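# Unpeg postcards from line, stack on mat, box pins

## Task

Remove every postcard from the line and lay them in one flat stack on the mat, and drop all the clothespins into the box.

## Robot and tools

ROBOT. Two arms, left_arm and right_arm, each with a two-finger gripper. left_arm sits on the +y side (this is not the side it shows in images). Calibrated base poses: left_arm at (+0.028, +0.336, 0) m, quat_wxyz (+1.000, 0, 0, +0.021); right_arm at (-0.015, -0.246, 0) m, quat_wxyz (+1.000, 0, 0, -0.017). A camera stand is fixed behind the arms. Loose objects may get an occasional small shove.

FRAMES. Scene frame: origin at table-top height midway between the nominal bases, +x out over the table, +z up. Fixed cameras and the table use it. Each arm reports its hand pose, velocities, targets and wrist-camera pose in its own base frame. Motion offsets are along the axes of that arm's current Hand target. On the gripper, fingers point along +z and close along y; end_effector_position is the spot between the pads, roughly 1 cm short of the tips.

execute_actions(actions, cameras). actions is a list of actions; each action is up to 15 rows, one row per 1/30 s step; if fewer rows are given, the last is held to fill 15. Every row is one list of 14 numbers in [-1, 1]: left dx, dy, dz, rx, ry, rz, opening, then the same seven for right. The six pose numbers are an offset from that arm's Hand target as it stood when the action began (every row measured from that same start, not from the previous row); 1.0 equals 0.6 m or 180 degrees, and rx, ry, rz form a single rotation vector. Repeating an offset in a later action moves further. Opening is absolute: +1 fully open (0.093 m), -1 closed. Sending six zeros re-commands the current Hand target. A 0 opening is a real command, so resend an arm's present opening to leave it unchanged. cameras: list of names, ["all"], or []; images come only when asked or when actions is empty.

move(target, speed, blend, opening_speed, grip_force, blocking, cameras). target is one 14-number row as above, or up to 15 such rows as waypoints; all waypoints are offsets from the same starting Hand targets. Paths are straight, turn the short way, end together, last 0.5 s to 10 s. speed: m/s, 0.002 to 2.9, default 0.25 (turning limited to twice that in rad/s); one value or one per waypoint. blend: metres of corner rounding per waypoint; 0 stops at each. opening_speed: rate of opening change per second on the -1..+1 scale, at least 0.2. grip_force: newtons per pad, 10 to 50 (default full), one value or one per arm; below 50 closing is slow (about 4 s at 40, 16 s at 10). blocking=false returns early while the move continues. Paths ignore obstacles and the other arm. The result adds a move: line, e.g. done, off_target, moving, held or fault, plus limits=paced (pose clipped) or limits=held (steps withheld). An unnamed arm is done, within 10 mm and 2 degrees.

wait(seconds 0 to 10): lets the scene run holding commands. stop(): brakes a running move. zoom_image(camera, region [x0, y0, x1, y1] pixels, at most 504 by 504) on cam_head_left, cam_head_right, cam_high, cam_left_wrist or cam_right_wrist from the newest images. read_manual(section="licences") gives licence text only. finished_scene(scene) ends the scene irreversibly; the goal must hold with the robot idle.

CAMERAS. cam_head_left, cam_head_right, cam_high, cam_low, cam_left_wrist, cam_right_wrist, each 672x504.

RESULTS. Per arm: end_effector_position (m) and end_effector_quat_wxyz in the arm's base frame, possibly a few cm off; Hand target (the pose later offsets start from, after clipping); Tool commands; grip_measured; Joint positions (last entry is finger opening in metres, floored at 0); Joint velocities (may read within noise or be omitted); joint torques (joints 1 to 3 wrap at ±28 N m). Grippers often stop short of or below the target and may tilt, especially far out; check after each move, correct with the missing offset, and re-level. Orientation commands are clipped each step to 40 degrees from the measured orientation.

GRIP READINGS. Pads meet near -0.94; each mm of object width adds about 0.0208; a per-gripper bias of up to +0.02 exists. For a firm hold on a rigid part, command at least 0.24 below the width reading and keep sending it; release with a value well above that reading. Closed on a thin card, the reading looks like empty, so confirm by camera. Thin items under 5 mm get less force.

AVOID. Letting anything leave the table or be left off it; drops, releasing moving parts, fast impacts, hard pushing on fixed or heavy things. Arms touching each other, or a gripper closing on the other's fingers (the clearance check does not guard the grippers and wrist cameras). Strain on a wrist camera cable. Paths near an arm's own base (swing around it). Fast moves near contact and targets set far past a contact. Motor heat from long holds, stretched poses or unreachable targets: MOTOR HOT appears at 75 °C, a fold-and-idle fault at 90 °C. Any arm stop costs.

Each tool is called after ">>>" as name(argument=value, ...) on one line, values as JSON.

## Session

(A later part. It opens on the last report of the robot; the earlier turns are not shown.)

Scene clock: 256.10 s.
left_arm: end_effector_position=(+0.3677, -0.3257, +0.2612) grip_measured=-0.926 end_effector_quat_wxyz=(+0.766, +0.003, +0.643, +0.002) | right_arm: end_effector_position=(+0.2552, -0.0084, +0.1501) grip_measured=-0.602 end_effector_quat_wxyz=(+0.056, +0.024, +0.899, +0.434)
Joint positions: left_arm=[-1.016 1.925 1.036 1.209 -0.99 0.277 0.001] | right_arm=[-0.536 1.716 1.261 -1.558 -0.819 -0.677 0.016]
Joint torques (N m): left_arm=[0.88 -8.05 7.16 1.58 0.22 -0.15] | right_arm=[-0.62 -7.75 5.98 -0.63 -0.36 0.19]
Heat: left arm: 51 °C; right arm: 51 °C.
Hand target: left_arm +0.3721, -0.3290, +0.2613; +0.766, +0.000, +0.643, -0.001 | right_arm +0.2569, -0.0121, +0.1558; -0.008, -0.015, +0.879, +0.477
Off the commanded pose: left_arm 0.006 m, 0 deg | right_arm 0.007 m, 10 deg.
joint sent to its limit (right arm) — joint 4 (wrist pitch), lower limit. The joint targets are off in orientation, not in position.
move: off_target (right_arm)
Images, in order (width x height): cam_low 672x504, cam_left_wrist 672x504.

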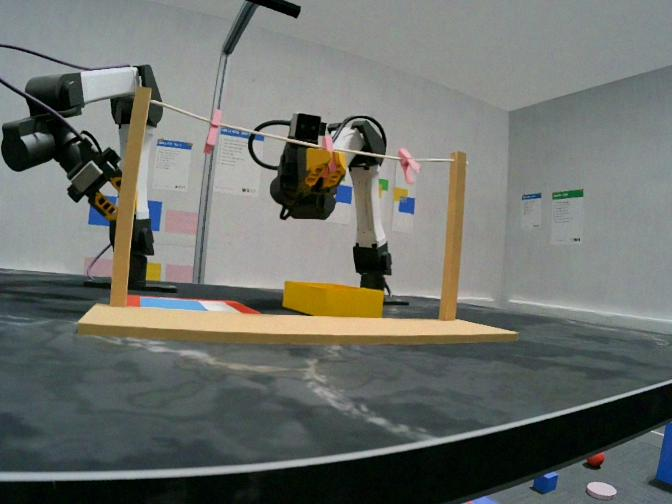

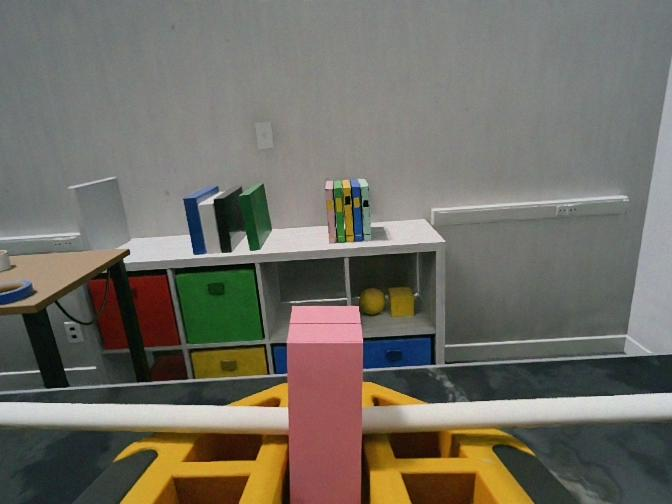

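>>> move(target=[-0.064,0,-0.007,0,0.345,0,-1,0,0,0,0,0,0,-0.6], speed=0.25, cameras=["cam_low","cam_high","cam_left_wrist","cam_head_right"])

>>> zoom_image(camera="cam_low", region=[260, 60, 440, 200])

>>> zoom_image(camera="cam_high", region=[330, 160, 530, 320])

Scene clock: 260.07 s.
left_arm: end_effector_position=(+0.3593, -0.3281, +0.3032) grip_measured=-0.924 end_effector_quat_wxyz=(+0.353, +0.010, +0.935, -0.022) | right_arm: end_effector_position=(+0.2552, -0.0084, +0.1501) grip_measured=-0.602 end_effector_quat_wxyz=(+0.056, +0.024, +0.899, +0.434)
Joint positions: left_arm=[-0.911 2.233 2.741 -1.545 -0.515 -0.747 0.001] | right_arm=[-0.536 1.716 1.261 -1.558 -0.819 -0.677 0.016]
Joint torques (N m): left_arm=[0.91 -9.32 6.42 1.09 -0.3 -0.11] | right_arm=[-0.62 -7.79 5.96 -0.62 -0.36 0.19]
Heat: left arm: 51 °C; right arm: 51 °C.
Hand target: left_arm +0.3614, -0.3290, +0.2985; +0.324, +0.000, +0.946, -0.001 | right_arm +0.2569, -0.0121, +0.1558; -0.008, -0.015, +0.879, +0.477
Off the commanded pose: left_arm 0.005 m, 4 deg | right_arm 0.007 m, 10 deg.
joint sent to its limit (left arm) — joint 4 (wrist pitch), lower limit. The joint targets are off in orientation, not in position.
joint sent to its limit (right arm) — joint 4 (wrist pitch), lower limit. The joint targets are off in orientation, not in position.
move: off_target (left_arm, right_arm)
Images, in order (width x height): cam_head_right 672x504, cam_high 672x504, cam_low 672x504, cam_left_wrist 672x504.

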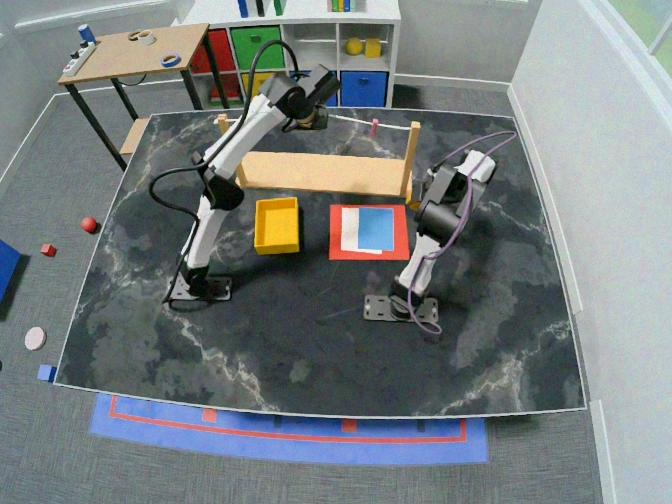

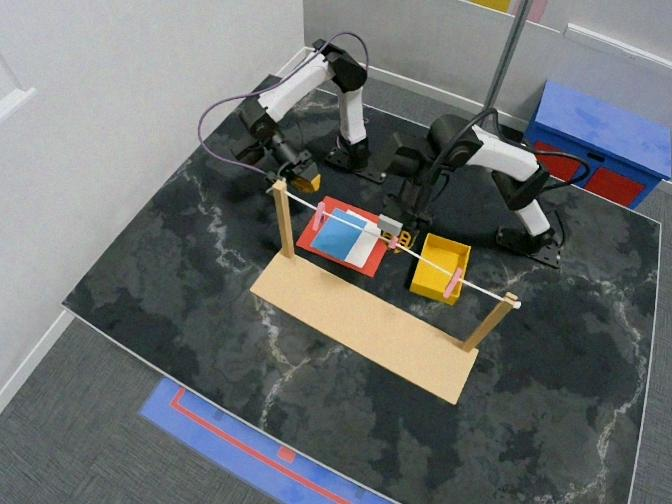

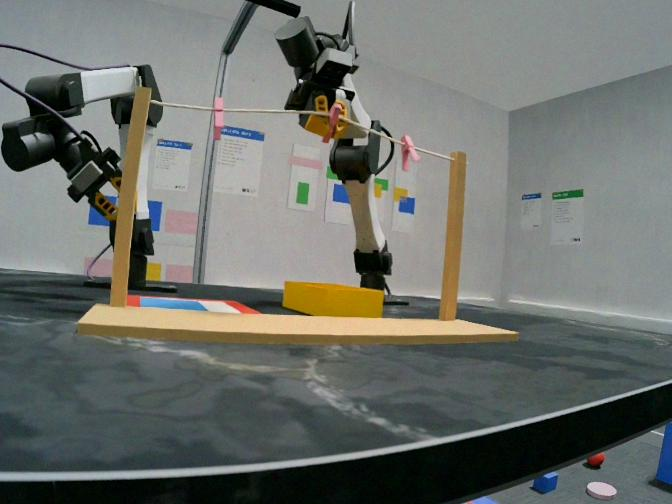

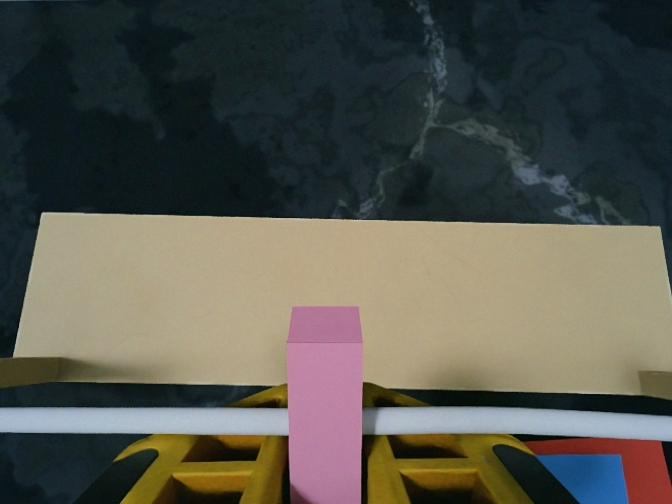

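Scaled by 2.800 from the camera's 672x504 image, which has a finer 960x720 frame.

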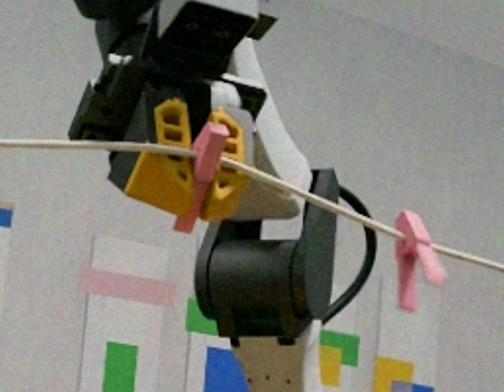

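Scaled by 2.520 from the camera's 672x504 image, which has a finer 960x720 frame.

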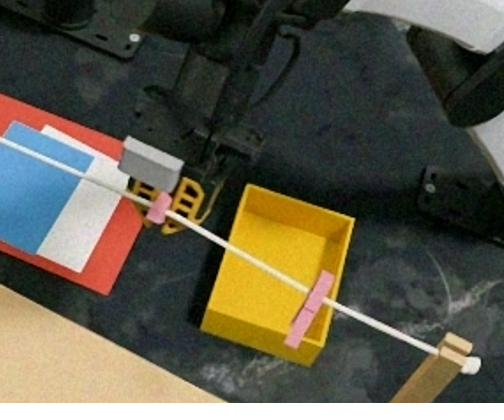

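>>> move(target=[[0,0,0,0,0,0,-1,0.005,0.317,0.212,-0.251,-0.516,0.036,0.2],[0,0,0,0,0,0,-1,-0.125,0.423,0.301,-0.251,-0.516,0.036,0.2]], speed=0.3, cameras=["cam_low","cam_right_wrist","cam_head_right"])

Scene clock: 268.70 s.
left_arm: end_effector_position=(+0.3592, -0.3281, +0.3031) grip_measured=-0.924 end_effector_quat_wxyz=(+0.353, +0.010, +0.935, -0.022) | right_arm: end_effector_position=(+0.3210, +0.2819, +0.2527) grip_measured=+0.198 end_effector_quat_wxyz=(+0.554, +0.390, +0.473, +0.563)
Joint positions: left_arm=[-0.911 2.233 2.741 -1.546 -0.515 -0.747 0.001] | right_arm=[1.031 1.781 0.688 1.497 0.887 1.163 0.055]
Joint torques (N m): left_arm=[0.85 -9.11 6.52 1.15 -0.27 -0.09] | right_arm=[-0.69 -6.38 6.57 2.8 -0.23 0.06]
Heat: left arm: 52 °C; right arm: 51 °C.
Hand target: left_arm +0.3614, -0.3290, +0.2985; +0.324, +0.000, +0.946, -0.001 | right_arm +0.3221, +0.2800, +0.2700; +0.586, +0.373, +0.387, +0.606
Off the commanded pose: left_arm 0.005 m, 4 deg | right_arm 0.017 m, 12 deg.
joint sent to its limit (left arm) — joint 4 (wrist pitch), lower limit. The joint targets are off in orientation, not in position.
joint sent to its limit (right arm) — joint 4 (wrist pitch), upper limit. The joint targets are off in orientation, not in position.
move: off_target (left_arm, right_arm)
Images, in order (width x height): cam_head_right 672x504, cam_low 672x504, cam_right_wrist 672x504.

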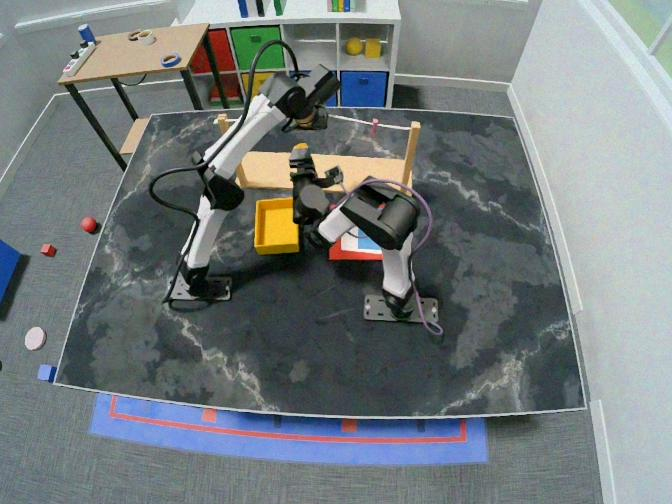

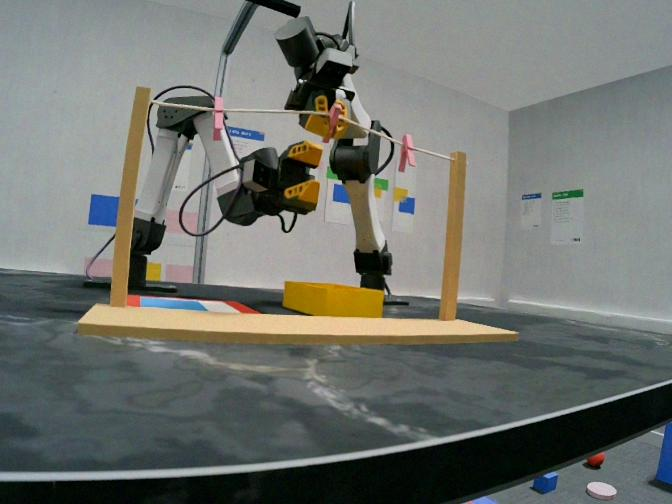

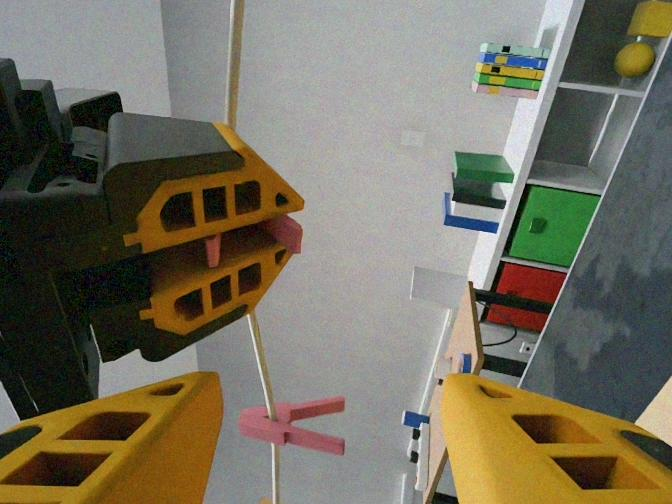

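>>> move(target=[0,0,0,0,0,0,-1,-0.010,0.0117,0.1187,0,0,0,0.2], speed=0.12, cameras=["cam_low","cam_right_wrist"])

>>> zoom_image(camera="cam_low", region=[230, 60, 410, 200])

Scene clock: 271.47 s.
left_arm: end_effector_position=(+0.3684, -0.3279, +0.3100) grip_measured=-0.924 end_effector_quat_wxyz=(+0.368, +0.000, +0.929, -0.032) | right_arm: end_effector_position=(+0.3779, +0.2809, +0.2736) grip_measured=+0.198 end_effector_quat_wxyz=(+0.580, +0.377, +0.440, +0.573)
Joint positions: left_arm=[-0.898 2.233 2.748 -1.51 -0.521 -0.742 0.001] | right_arm=[0.888 1.893 0.864 1.497 0.76 1.152 0.055]
Joint torques (N m): left_arm=[-0.25 -9.36 6.09 0.8 -0.23 -0.14] | right_arm=[-2.37 -8.18 9.11 2.79 -0.45 0]
Heat: left arm: 53 °C; right arm: 51 °C.
Hand target: left_arm +0.3613, -0.3290, +0.2984; +0.324, +0.000, +0.946, -0.001 | right_arm +0.3839, +0.2762, +0.3065; +0.586, +0.373, +0.387, +0.606
Off the commanded pose: left_arm 0.013 m, 6 deg | right_arm 0.034 m, 7 deg.
joint sent to its limit (left arm) — joint 4 (wrist pitch), lower limit. The joint targets are off in orientation, not in position.
joint sent to its limit (right arm) — joint 4 (wrist pitch), upper limit. The joint targets still meet the commanded pose.
move: off_target (left_arm, right_arm)
Images, in order (width x height): cam_low 672x504, cam_right_wrist 672x504.

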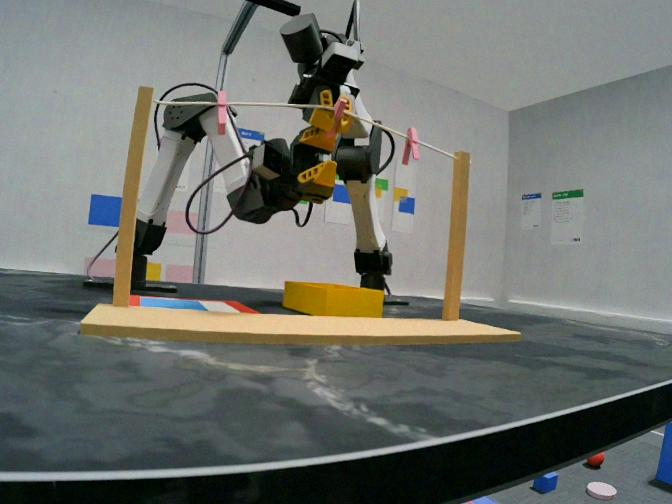

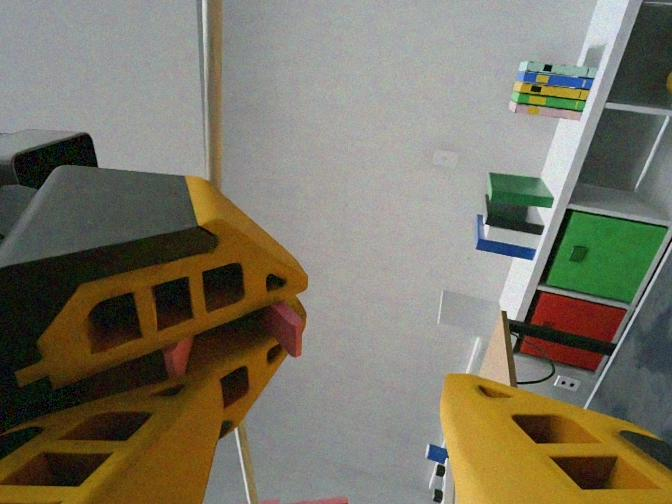

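Scaled by 2.800 from the camera's 672x504 image, which has a finer 960x720 frame.

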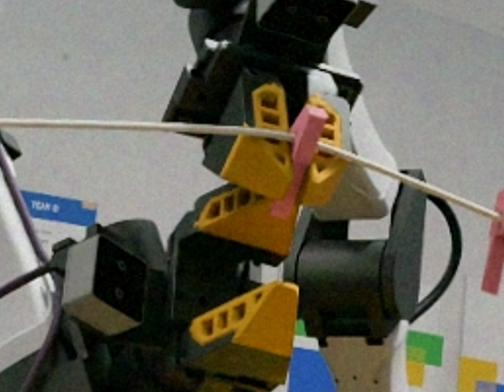

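>>> move(target=[0,0,0,0,0,0,-1,0,0,-0.2,0,0,0,-0.1], speed=0.2)

Scene clock: 277.77 s.
left_arm: end_effector_position=(+0.3624, -0.3250, +0.3048) grip_measured=-0.924 end_effector_quat_wxyz=(+0.354, +0.005, +0.935, -0.023) | right_arm: end_effector_position=(+0.2812, +0.2836, +0.2379) grip_measured=-0.098 end_effector_quat_wxyz=(+0.541, +0.388, +0.500, +0.554)
Joint positions: left_arm=[-0.902 2.234 2.748 -1.546 -0.513 -0.747 0.001] | right_arm=[1.147 1.719 0.586 1.497 0.979 1.15 0.041]
Joint torques (N m): left_arm=[0.02 -9.36 5.9 1.14 -0.28 -0.09] | right_arm=[0.47 -9.11 3.51 2.77 0.05 0.1]
Heat: left arm: 53 °C; right arm: 51 °C.
Hand target: left_arm +0.3612, -0.3291, +0.2984; +0.324, +0.000, +0.946, -0.001 | right_arm +0.2752, +0.2724, +0.2559; +0.586, +0.373, +0.387, +0.606
Off the commanded pose: left_arm 0.008 m, 5 deg | right_arm 0.022 m, 15 deg.
joint sent to its limit (left arm) — joint 4 (wrist pitch), lower limit. The joint targets are off in orientation, not in position.
joint sent to its limit (right arm) — joint 4 (wrist pitch), upper limit. The joint targets are off in orientation, not in position.
move: off_target (left_arm, right_arm)

>>> move(target=[0,0,0,0,0,0,-1,-0.3,0,-0.05,0,0,0,-0.1], speed=0.3)

>>> move(target=[[0.023,0.003,0.06,0,-0.345,0,-1,0,0,0,0,0,0,-0.1],[0.023,0.003,0.06,0,-0.345,0,-0.2,0,0,0,0,0,0,-0.1],[0.096,0.003,0.021,0,-0.345,0,-0.2,0,0,0,0,0,0,-0.1],[0.067,0.003,-0.016,0,-0.345,0,-0.2,0,0,0,0,0,0,-0.1]], speed=0.3, cameras=["cam_low","cam_left_wrist"])

Scene clock: 280.50 s.
left_arm: end_effector_position=(+0.3624, -0.3250, +0.3048) grip_measured=-0.924 end_effector_quat_wxyz=(+0.354, +0.005, +0.935, -0.023) | right_arm: end_effector_position=(+0.2597, +0.0973, +0.2344) grip_measured=-0.098 end_effector_quat_wxyz=(+0.576, +0.420, +0.431, +0.554)
Joint positions: left_arm=[-0.902 2.234 2.748 -1.546 -0.513 -0.747 0.001] | right_arm=[0.789 1.129 0.021 1.497 0.757 1.264 0.041]
Joint torques (N m): left_arm=[-0.12 -9.32 5.75 1.16 -0.33 -0.11] | right_arm=[-0.66 -2.15 3.88 2.63 -0.26 0.2]
Heat: left arm: 54 °C; right arm: 51 °C.
Hand target: left_arm +0.3613, -0.3291, +0.2984; +0.324, +0.000, +0.946, -0.001 | right_arm +0.2544, +0.0914, +0.2435; +0.586, +0.373, +0.387, +0.606
Off the commanded pose: left_arm 0.008 m, 5 deg | right_arm 0.012 m, 10 deg.
joint sent to its limit (left arm) — joint 4 (wrist pitch), lower limit. The joint targets are off in orientation, not in position.
joint sent to its limit (right arm) — joint 3 (elbow), lower limit, where the elbow is as bent as it goes. The joint targets are off in orientation, not in position.
move: off_target (left_arm, right_arm)

Scene clock: 285.87 s.
left_arm: end_effector_position=(+0.3248, -0.3304, +0.2620) grip_measured=-0.203 end_effector_quat_wxyz=(+0.761, +0.018, +0.649, +0.008) | right_arm: end_effector_position=(+0.2596, +0.0975, +0.2344) grip_measured=-0.098 end_effector_quat_wxyz=(+0.575, +0.420, +0.431, +0.554)
Joint positions: left_arm=[-1.12 1.862 0.957 1.246 -1.079 0.341 0.035] | right_arm=[0.789 1.129 0.021 1.497 0.756 1.265 0.041]
Joint torques (N m): left_arm=[0.47 -11.89 6.86 1.5 0.08 -0.02] | right_arm=[-0.62 -2.14 3.92 2.63 -0.21 0.17]
Heat: left arm: 54 °C; right arm: 50 °C.
Hand target: left_arm +0.3236, -0.3272, +0.2813; +0.766, +0.000, +0.643, -0.001 | right_arm +0.2544, +0.0915, +0.2435; +0.586, +0.373, +0.387, +0.606
Off the commanded pose: left_arm 0.020 m, 2 deg | right_arm 0.012 m, 10 deg.
joint sent to its limit (right arm) — joint 3 (elbow), lower limit, where the elbow is as bent as it goes. The joint targets are off in orientation, not in position.
move: off_target (left_arm, right_arm)
Images, in order (width x height): cam_low 672x504, cam_left_wrist 672x504.

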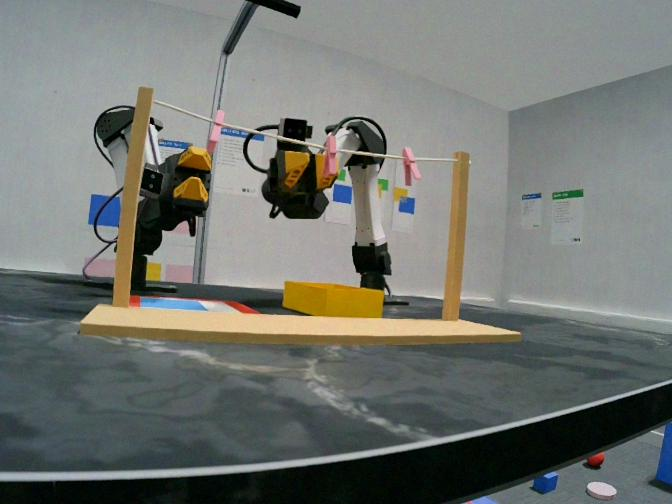

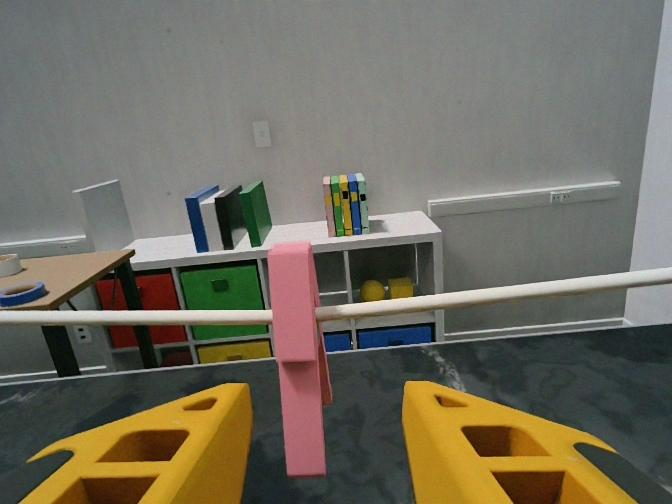

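>>> move(target=[-0.035,0.014,0.006,0,0,0,-0.2,0,0,0,0,0,0,-0.1], speed=0.15, cameras=["cam_left_wrist"])

Scene clock: 287.53 s.
left_arm: end_effector_position=(+0.3219, -0.3244, +0.2821) grip_measured=-0.203 end_effector_quat_wxyz=(+0.760, +0.020, +0.650, +0.010) | right_arm: end_effector_position=(+0.2596, +0.0975, +0.2344) grip_measured=-0.098 end_effector_quat_wxyz=(+0.575, +0.420, +0.431, +0.554)
Joint positions: left_arm=[-1.12 1.789 0.963 1.16 -1.079 0.341 0.035] | right_arm=[0.789 1.129 0.021 1.497 0.756 1.265 0.041]
Joint torques (N m): left_arm=[1.2 -11.56 7.23 1.42 0.21 -0.12] | right_arm=[-0.65 -2.21 3.9 2.63 -0.23 0.17]
Heat: left arm: 54 °C; right arm: 50 °C.
Hand target: left_arm +0.3236, -0.3188, +0.3027; +0.766, +0.000, +0.643, -0.001 | right_arm +0.2544, +0.0915, +0.2435; +0.586, +0.373, +0.387, +0.606
Off the commanded pose: left_arm 0.021 m, 3 deg | right_arm 0.012 m, 10 deg.
joint sent to its limit (right arm) — joint 3 (elbow), lower limit, where the elbow is as bent as it goes. The joint targets are off in orientation, not in position.
move: off_target (left_arm, right_arm)
Images, in order (width x height): cam_left_wrist 672x504.

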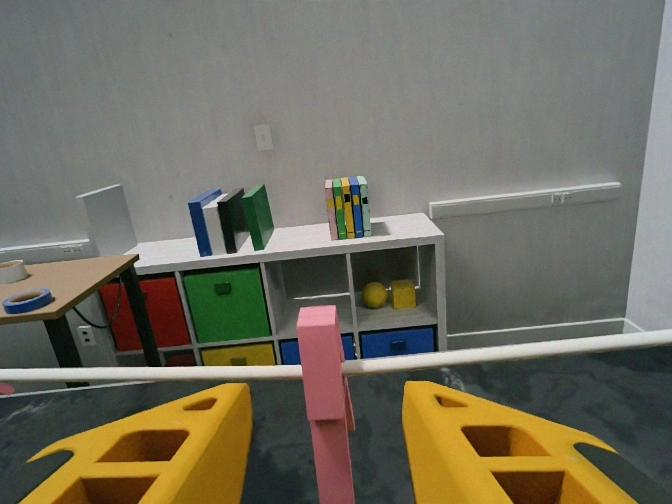

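>>> move(target=[[0.02,0.006,0.0845,0,0,0,-0.2,0,0,0,0,0,0,-0.1],[0.02,0.006,0.0845,0,0,0,-1,0,0,0,0,0,0,-0.1]], speed=0.15, cameras=["cam_left_wrist","cam_low"])

>>> zoom_image(camera="cam_low", region=[230, 60, 410, 200])

Scene clock: 290.13 s.
left_arm: end_effector_position=(+0.3684, -0.3167, +0.3023) grip_measured=-0.928 end_effector_quat_wxyz=(+0.769, +0.007, +0.640, -0.010) | right_arm: end_effector_position=(+0.2596, +0.0975, +0.2344) grip_measured=-0.098 end_effector_quat_wxyz=(+0.575, +0.420, +0.431, +0.554)
Joint positions: left_arm=[-0.995 1.806 1.062 1.06 -0.947 0.259 0.001] | right_arm=[0.789 1.129 0.021 1.497 0.756 1.265 0.041]
Joint torques (N m): left_arm=[1.35 -7.06 7.32 1.56 -0.01 -0.08] | right_arm=[-0.62 -2.18 3.86 2.63 -0.21 0.17]
Heat: left arm: 54 °C; right arm: 50 °C.
Hand target: left_arm +0.3756, -0.3153, +0.2995; +0.766, +0.000, +0.643, -0.001 | right_arm +0.2544, +0.0915, +0.2435; +0.586, +0.373, +0.387, +0.606
Off the commanded pose: left_arm 0.008 m, 1 deg | right_arm 0.012 m, 10 deg.
joint sent to its limit (right arm) — joint 3 (elbow), lower limit, where the elbow is as bent as it goes. The joint targets are off in orientation, not in position.
move: off_target (right_arm)
Images, in order (width x height): cam_low 672x504, cam_left_wrist 672x504.

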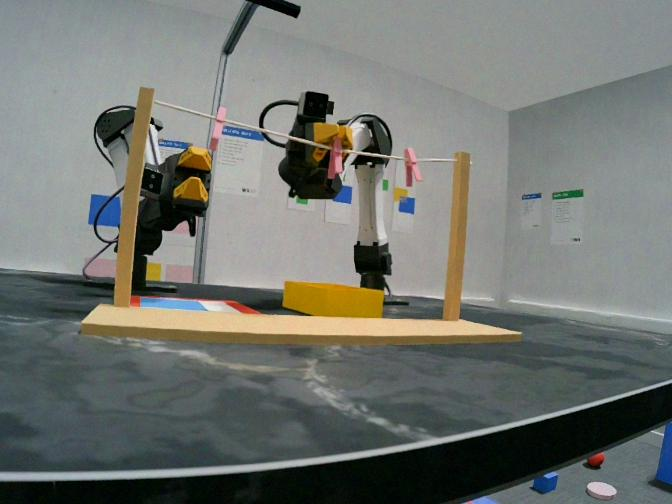

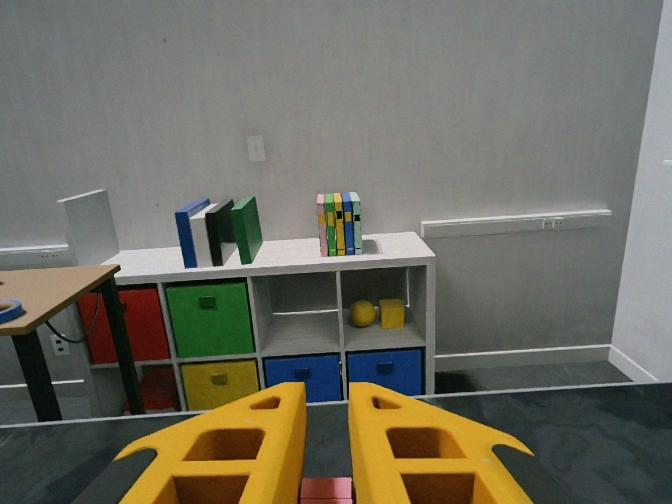

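Scaled by 2.800 from the camera's 672x504 image, which has a finer 960x720 frame.

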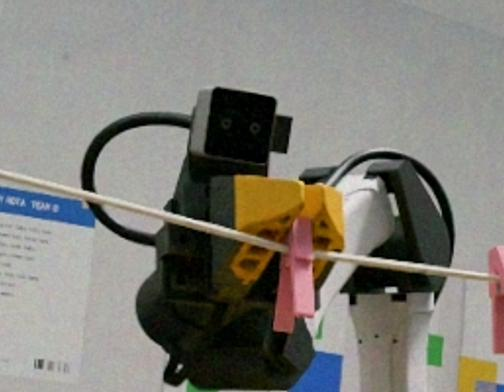

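>>> move(target=[-0.0157,0,0.026,0,0.345,0,-1,0,0,0,0,0,0,-0.1], speed=0.2, cameras=["cam_left_wrist","cam_low","cam_right_wrist"])

>>> zoom_image(camera="cam_low", region=[230, 60, 410, 200])

Scene clock: 294.63 s.
left_arm: end_effector_position=(+0.3869, -0.3172, +0.3183) grip_measured=-0.925 end_effector_quat_wxyz=(+0.374, +0.012, +0.927, -0.039) | right_arm: end_effector_position=(+0.2596, +0.0975, +0.2344) grip_measured=-0.098 end_effector_quat_wxyz=(+0.575, +0.420, +0.431, +0.554)
Joint positions: left_arm=[-0.843 2.269 2.843 -1.516 -0.48 -0.657 0.001] | right_arm=[0.789 1.129 0.021 1.497 0.756 1.265 0.041]
Joint torques (N m): left_arm=[1.02 -9.29 6.3 1.2 -0.31 -0.07] | right_arm=[-0.65 -2.15 3.9 2.63 -0.22 0.17]
Heat: left arm: 54 °C; right arm: 49 °C.
Hand target: left_arm +0.3893, -0.3153, +0.3115; +0.324, +0.000, +0.946, -0.001 | right_arm +0.2544, +0.0915, +0.2435; +0.586, +0.373, +0.387, +0.606
Off the commanded pose: left_arm 0.007 m, 8 deg | right_arm 0.012 m, 10 deg.
elbow stopped short (left arm): the move would have taken joint 3 (elbow) straighter than the controller allows.
joint sent to its limit (right arm) — joint 3 (elbow), lower limit, where the elbow is as bent as it goes. The joint targets are off in orientation, not in position.
move: off_target (left_arm, right_arm)
Images, in order (width x height): cam_low 672x504, cam_left_wrist 672x504, cam_right_wrist 672x504.

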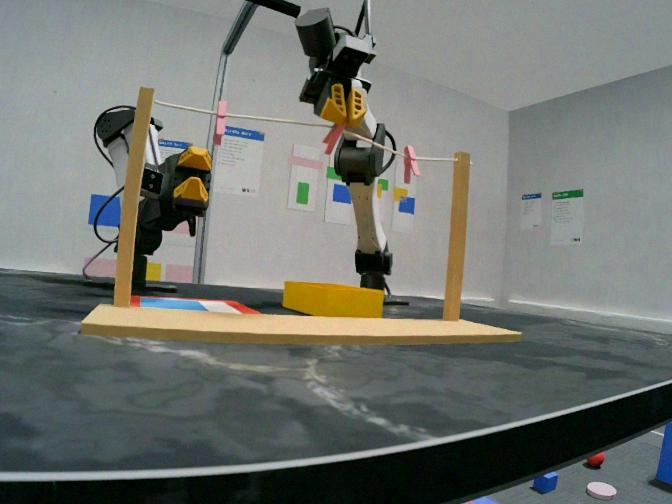

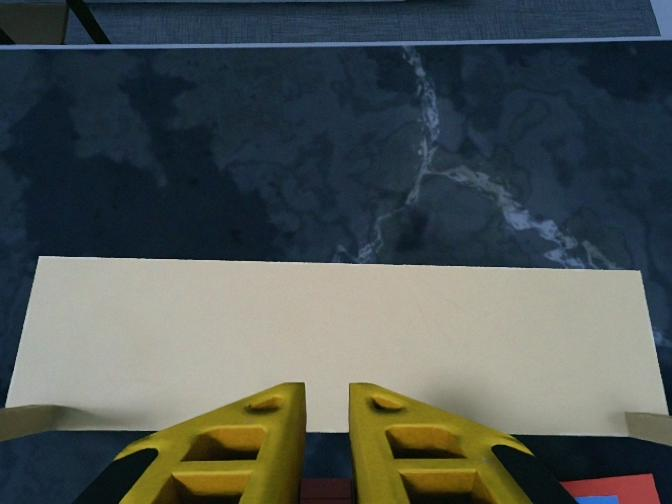

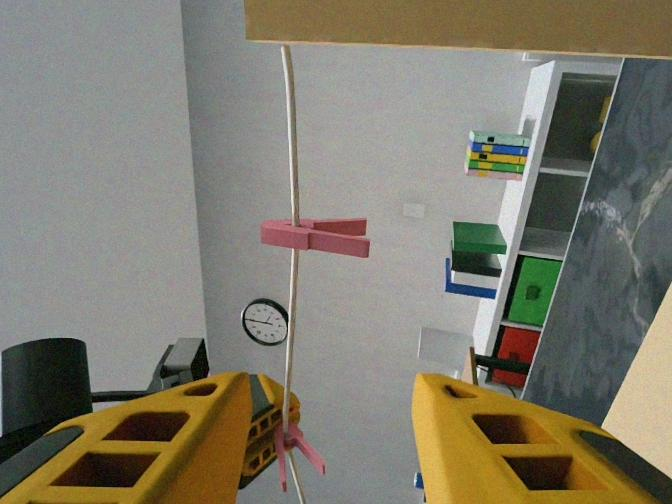

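Scaled by 2.800 from the camera's 672x504 image, which has a finer 960x720 frame.

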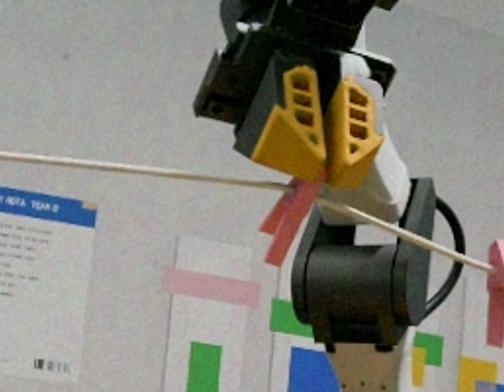

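>>> move(target=[0,0,0,0,0,0,-1,0.328,0.017,0.164,0,0,0,-0.1], speed=0.25, cameras=["cam_low","cam_right_wrist"])

>>> zoom_image(camera="cam_low", region=[230, 60, 410, 200])

Scene clock: 297.23 s.
left_arm: end_effector_position=(+0.3868, -0.3172, +0.3182) grip_measured=-0.925 end_effector_quat_wxyz=(+0.373, +0.013, +0.927, -0.039) | right_arm: end_effector_position=(+0.3340, +0.2948, +0.2775) grip_measured=-0.098 end_effector_quat_wxyz=(+0.566, +0.374, +0.456, +0.576)
Joint positions: left_arm=[-0.843 2.269 2.843 -1.517 -0.479 -0.657 0.001] | right_arm=[1.01 1.812 0.79 1.498 0.844 1.112 0.041]
Joint torques (N m): left_arm=[1.03 -9.22 6.26 1.2 -0.31 -0.11] | right_arm=[0.29 -6.91 6.9 2.74 -0.05 0.07]
Heat: left arm: 54 °C; right arm: 49 °C.
Hand target: left_arm +0.3894, -0.3153, +0.3115; +0.324, +0.000, +0.946, -0.001 | right_arm +0.3322, +0.2913, +0.2940; +0.586, +0.373, +0.387, +0.607
Off the commanded pose: left_arm 0.007 m, 8 deg | right_arm 0.017 m, 9 deg.
elbow stopped short (left arm): the move would have taken joint 3 (elbow) straighter than the controller allows.
joint sent to its limit (right arm) — joint 4 (wrist pitch), upper limit. The joint targets are off in orientation, not in position.
move: off_target (left_arm, right_arm)
Images, in order (width x height): cam_low 672x504, cam_right_wrist 672x504.

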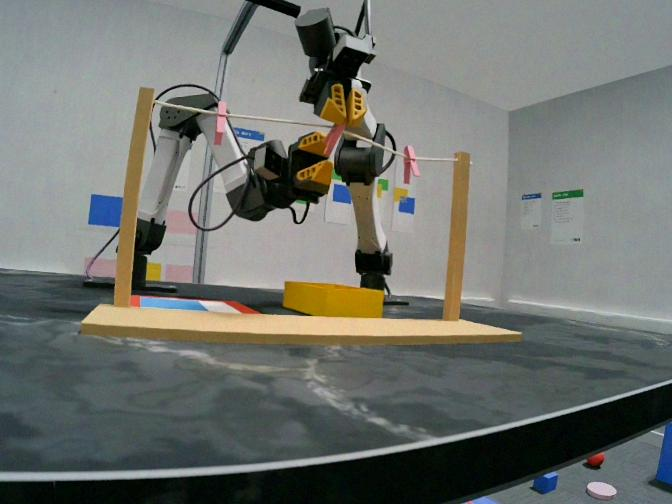

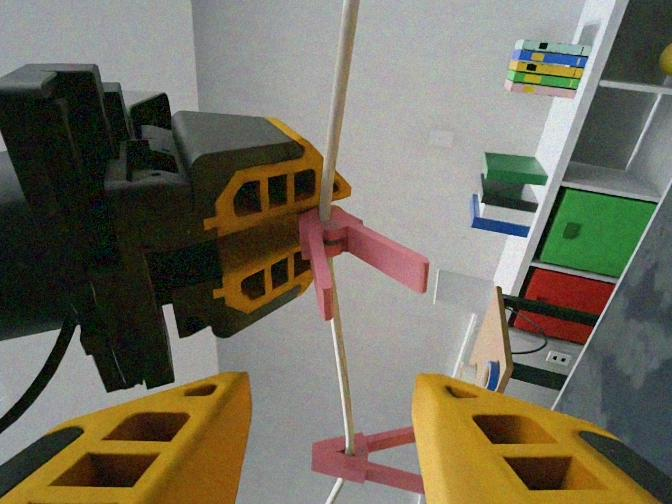

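Scaled by 2.800 from the camera's 672x504 image, which has a finer 960x720 frame.

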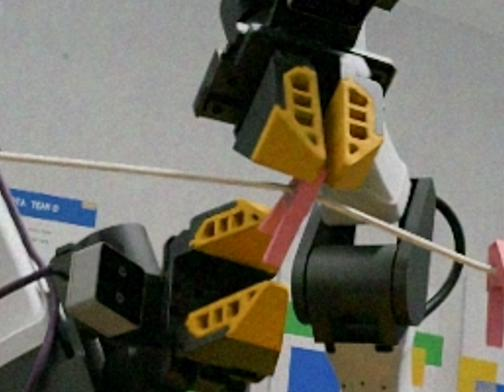

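>>> move(target=[0,0,0,0,0,0,-1,-0.0217,-0.0218,0.0595,0,0,0,0.0], speed=0.12, cameras=["cam_low","cam_right_wrist"])

>>> zoom_image(camera="cam_low", region=[230, 60, 410, 200])

Scene clock: 300.97 s.
left_arm: end_effector_position=(+0.3868, -0.3172, +0.3182) grip_measured=-0.925 end_effector_quat_wxyz=(+0.373, +0.013, +0.927, -0.039) | right_arm: end_effector_position=(+0.3714, +0.2817, +0.2792) grip_measured=-0.002 end_effector_quat_wxyz=(+0.581, +0.375, +0.440, +0.573)
Joint positions: left_arm=[-0.843 2.269 2.843 -1.517 -0.479 -0.657 0.001] | right_arm=[0.903 1.872 0.856 1.497 0.77 1.135 0.045]
Joint torques (N m): left_arm=[1.09 -9.25 6.17 1.16 -0.29 -0.1] | right_arm=[-0.38 -7.34 7.01 2.78 -0.25 0.13]
Heat: left arm: 54 °C; right arm: 50 °C.
Hand target: left_arm +0.3894, -0.3153, +0.3115; +0.324, +0.000, +0.946, -0.001 | right_arm +0.3706, +0.2797, +0.2970; +0.586, +0.373, +0.388, +0.606
Off the commanded pose: left_arm 0.007 m, 8 deg | right_arm 0.018 m, 7 deg.
elbow stopped short (left arm): the move would have taken joint 3 (elbow) straighter than the controller allows.
joint sent to its limit (right arm) — joint 4 (wrist pitch), upper limit. The joint targets still meet the commanded pose.
move: off_target (left_arm, right_arm)
Images, in order (width x height): cam_low 672x504, cam_right_wrist 672x504.

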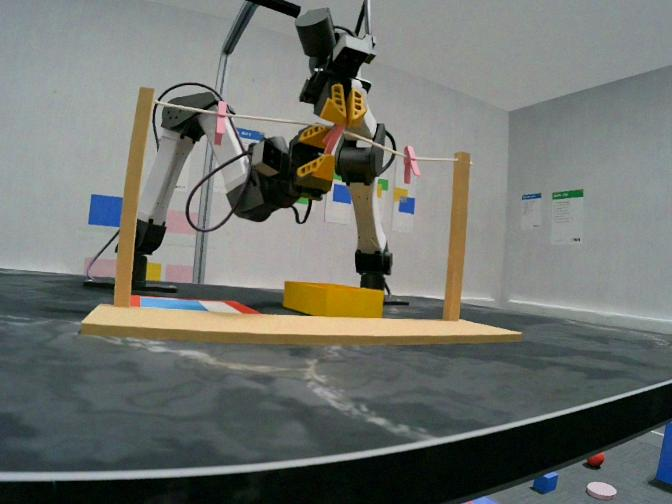

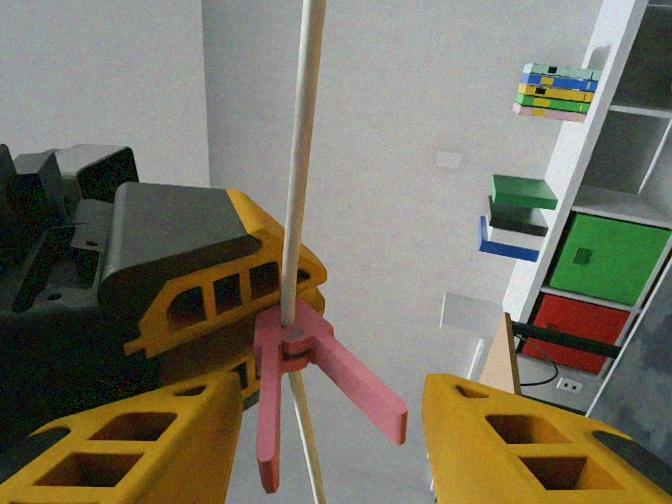

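Scaled by 2.800 from the camera's 672x504 image, which has a finer 960x720 frame.

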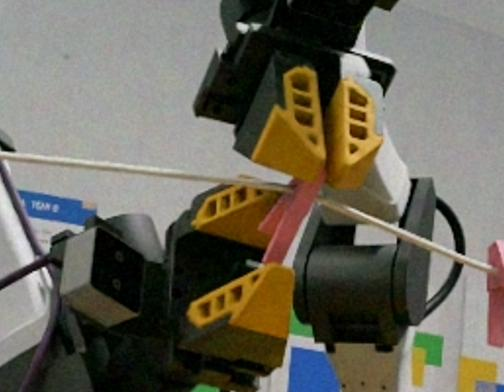

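>>> move(target=[[0,0,0,0,0,0,-1,0.007,0,0,0,0,0,0],[0,0,0,0,0,0,-1,0.007,0,0,0,0,0,-1]], speed=0.12, opening_speed=0.8, cameras=["cam_low","cam_right_wrist"])

>>> zoom_image(camera="cam_low", region=[230, 60, 410, 200])

Scene clock: 303.80 s.
left_arm: end_effector_position=(+0.3868, -0.3172, +0.3180) grip_measured=-0.925 end_effector_quat_wxyz=(+0.373, +0.013, +0.927, -0.039) | right_arm: end_effector_position=(+0.3733, +0.2843, +0.2800) grip_measured=-0.411 end_effector_quat_wxyz=(+0.581, +0.375, +0.438, +0.575)
Joint positions: left_arm=[-0.843 2.27 2.843 -1.517 -0.479 -0.657 0.001] | right_arm=[0.903 1.883 0.872 1.497 0.769 1.136 0.025]
Joint torques (N m): left_arm=[1.18 -9.42 6.24 1.19 -0.32 -0.03] | right_arm=[0.42 -7.49 7.04 2.77 -0.19 0.12]
Heat: left arm: 55 °C; right arm: 50 °C.
Hand target: left_arm +0.3893, -0.3153, +0.3116; +0.324, +0.000, +0.946, -0.001 | right_arm +0.3704, +0.2839, +0.2972; +0.586, +0.373, +0.387, +0.606
Off the commanded pose: left_arm 0.007 m, 8 deg | right_arm 0.017 m, 7 deg.
elbow stopped short (left arm): the move would have taken joint 3 (elbow) straighter than the controller allows.
joint sent to its limit (right arm) — joint 4 (wrist pitch), upper limit. The joint targets still meet the commanded pose.
move: off_target (left_arm, right_arm); target 2's new opening was sent with right_arm's hand 0.018 m and 7 deg from that target
Images, in order (width x height): cam_low 672x504, cam_right_wrist 672x504.

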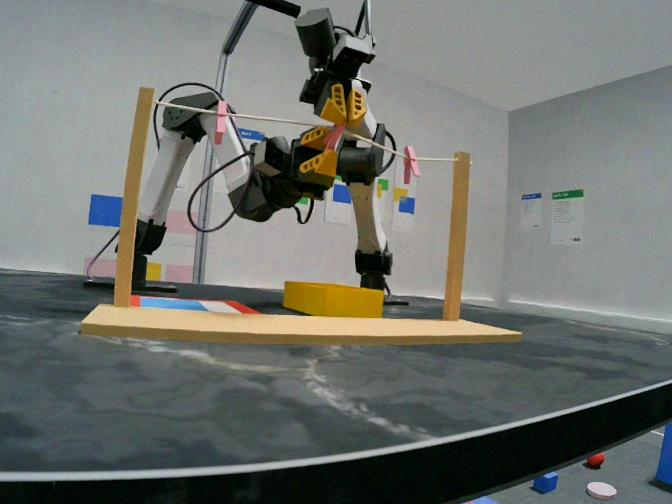

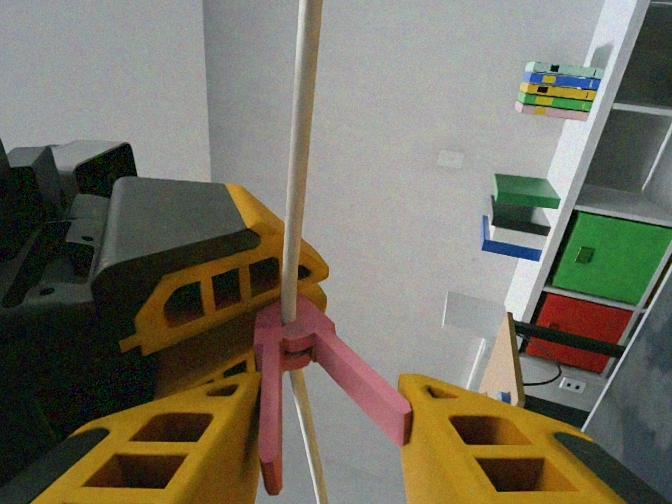

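Scaled by 2.800 from the camera's 672x504 image, which has a finer 960x720 frame.

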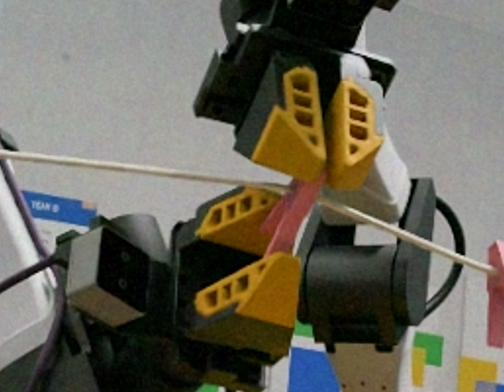

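>>> move(target=[0,0,0,0,0,0,-0.4,0,0,0,0,0,0,-1], cameras=["cam_low","cam_right_wrist"])

>>> zoom_image(camera="cam_low", region=[230, 60, 410, 200])

Scene clock: 305.70 s.
left_arm: end_effector_position=(+0.3862, -0.3162, +0.3183) grip_measured=-0.403 end_effector_quat_wxyz=(+0.373, +0.013, +0.927, -0.038) | right_arm: end_effector_position=(+0.3737, +0.2847, +0.2786) grip_measured=-0.740 end_effector_quat_wxyz=(+0.581, +0.375, +0.439, +0.574)
Joint positions: left_arm=[-0.843 2.27 2.846 -1.523 -0.481 -0.658 0.026] | right_arm=[0.903 1.887 0.872 1.497 0.77 1.136 0.01]
Joint torques (N m): left_arm=[1.13 -9.33 6.02 1.2 -0.29 -0.08] | right_arm=[0.38 -7.77 6.97 2.79 -0.21 0.12]
Heat: left arm: 55 °C; right arm: 50 °C.
Hand target: left_arm +0.3893, -0.3153, +0.3116; +0.324, +0.000, +0.946, -0.001 | right_arm +0.3704, +0.2839, +0.2971; +0.586, +0.373, +0.387, +0.607
Off the commanded pose: left_arm 0.007 m, 7 deg | right_arm 0.019 m, 7 deg.
elbow stopped short (left arm): the move would have taken joint 3 (elbow) straighter than the controller allows.
joint sent to its limit (right arm) — joint 4 (wrist pitch), upper limit. The joint targets still meet the commanded pose.
move: off_target (left_arm, right_arm)
Images, in order (width x height): cam_low 672x504, cam_right_wrist 672x504.

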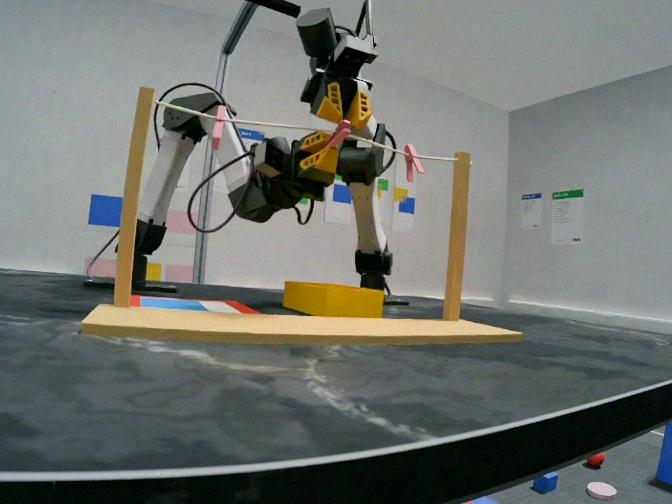

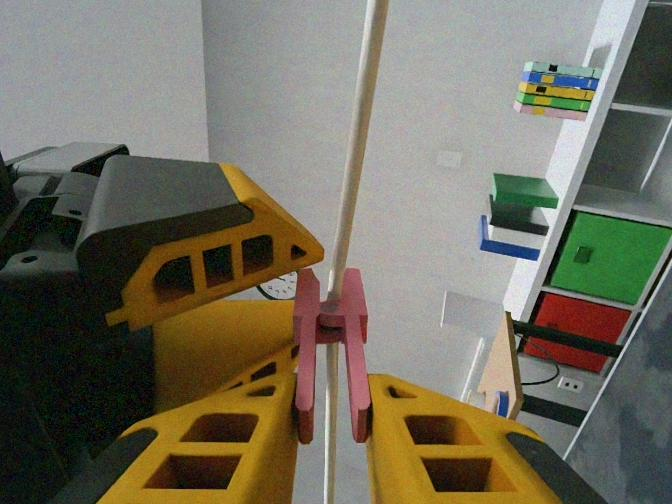

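Scaled by 2.800 from the camera's 672x504 image, which has a finer 960x720 frame.

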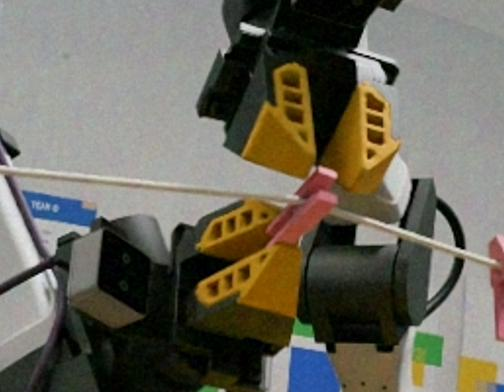

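>>> move(target=[[0,0,-0.2,0,0,0,-0.4,0,0,0,0,0,0,-1],[0,0,-0.2,0,0,0,-0.4,0,0,-0.1,0,0,0,-1]], speed=0.2, cameras=["cam_low","cam_right_wrist","cam_head_right"])

Scene clock: 308.47 s.
left_arm: end_effector_position=(+0.3205, -0.3217, +0.3960) grip_measured=-0.403 end_effector_quat_wxyz=(+0.436, +0.036, +0.895, -0.091) | right_arm: end_effector_position=(+0.3238, +0.2941, +0.2512) grip_measured=-0.754 end_effector_quat_wxyz=(+0.558, +0.380, +0.479, +0.561)
Joint positions: left_arm=[-0.988 2.109 2.856 -1.545 -0.568 -0.67 0.026] | right_arm=[1.038 1.819 0.727 1.497 0.879 1.14 0.009]
Joint torques (N m): left_arm=[0.13 -11.41 4.72 1.47 -0.47 -0.1] | right_arm=[0.38 -10.58 3.67 2.8 -0.04 0.16]
Heat: left arm: 55 °C; right arm: 50 °C.
Hand target: left_arm +0.3158, -0.3150, +0.4063; +0.324, +0.000, +0.946, -0.001 | right_arm +0.3160, +0.2818, +0.2719; +0.586, +0.373, +0.387, +0.606
Off the commanded pose: left_arm 0.013 m, 18 deg | right_arm 0.025 m, 12 deg.
elbow stopped short (left arm): the move would have taken joint 3 (elbow) straighter than the controller allows.
joint sent to its limit (right arm) — joint 4 (wrist pitch), upper limit. The joint targets are off in orientation, not in position.
move: off_target (left_arm, right_arm)
Images, in order (width x height): cam_head_right 672x504, cam_low 672x504, cam_right_wrist 672x504.

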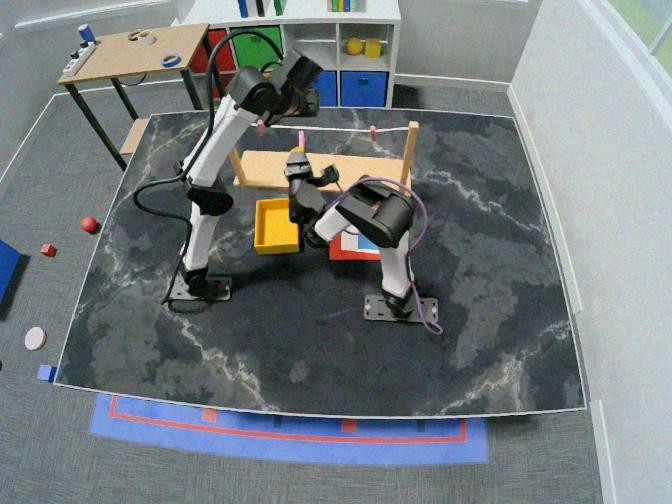

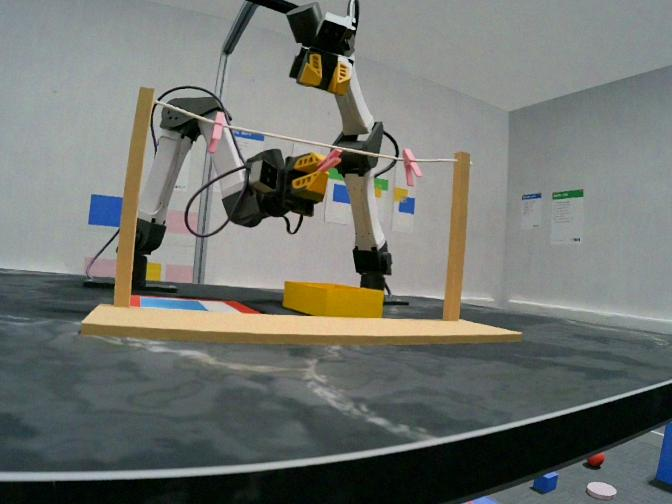

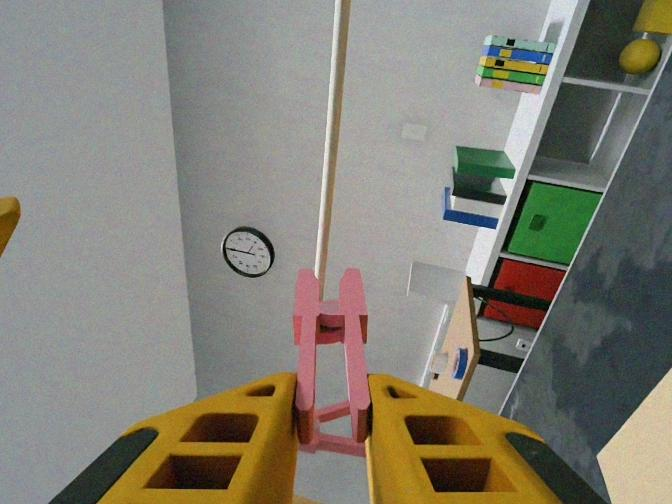

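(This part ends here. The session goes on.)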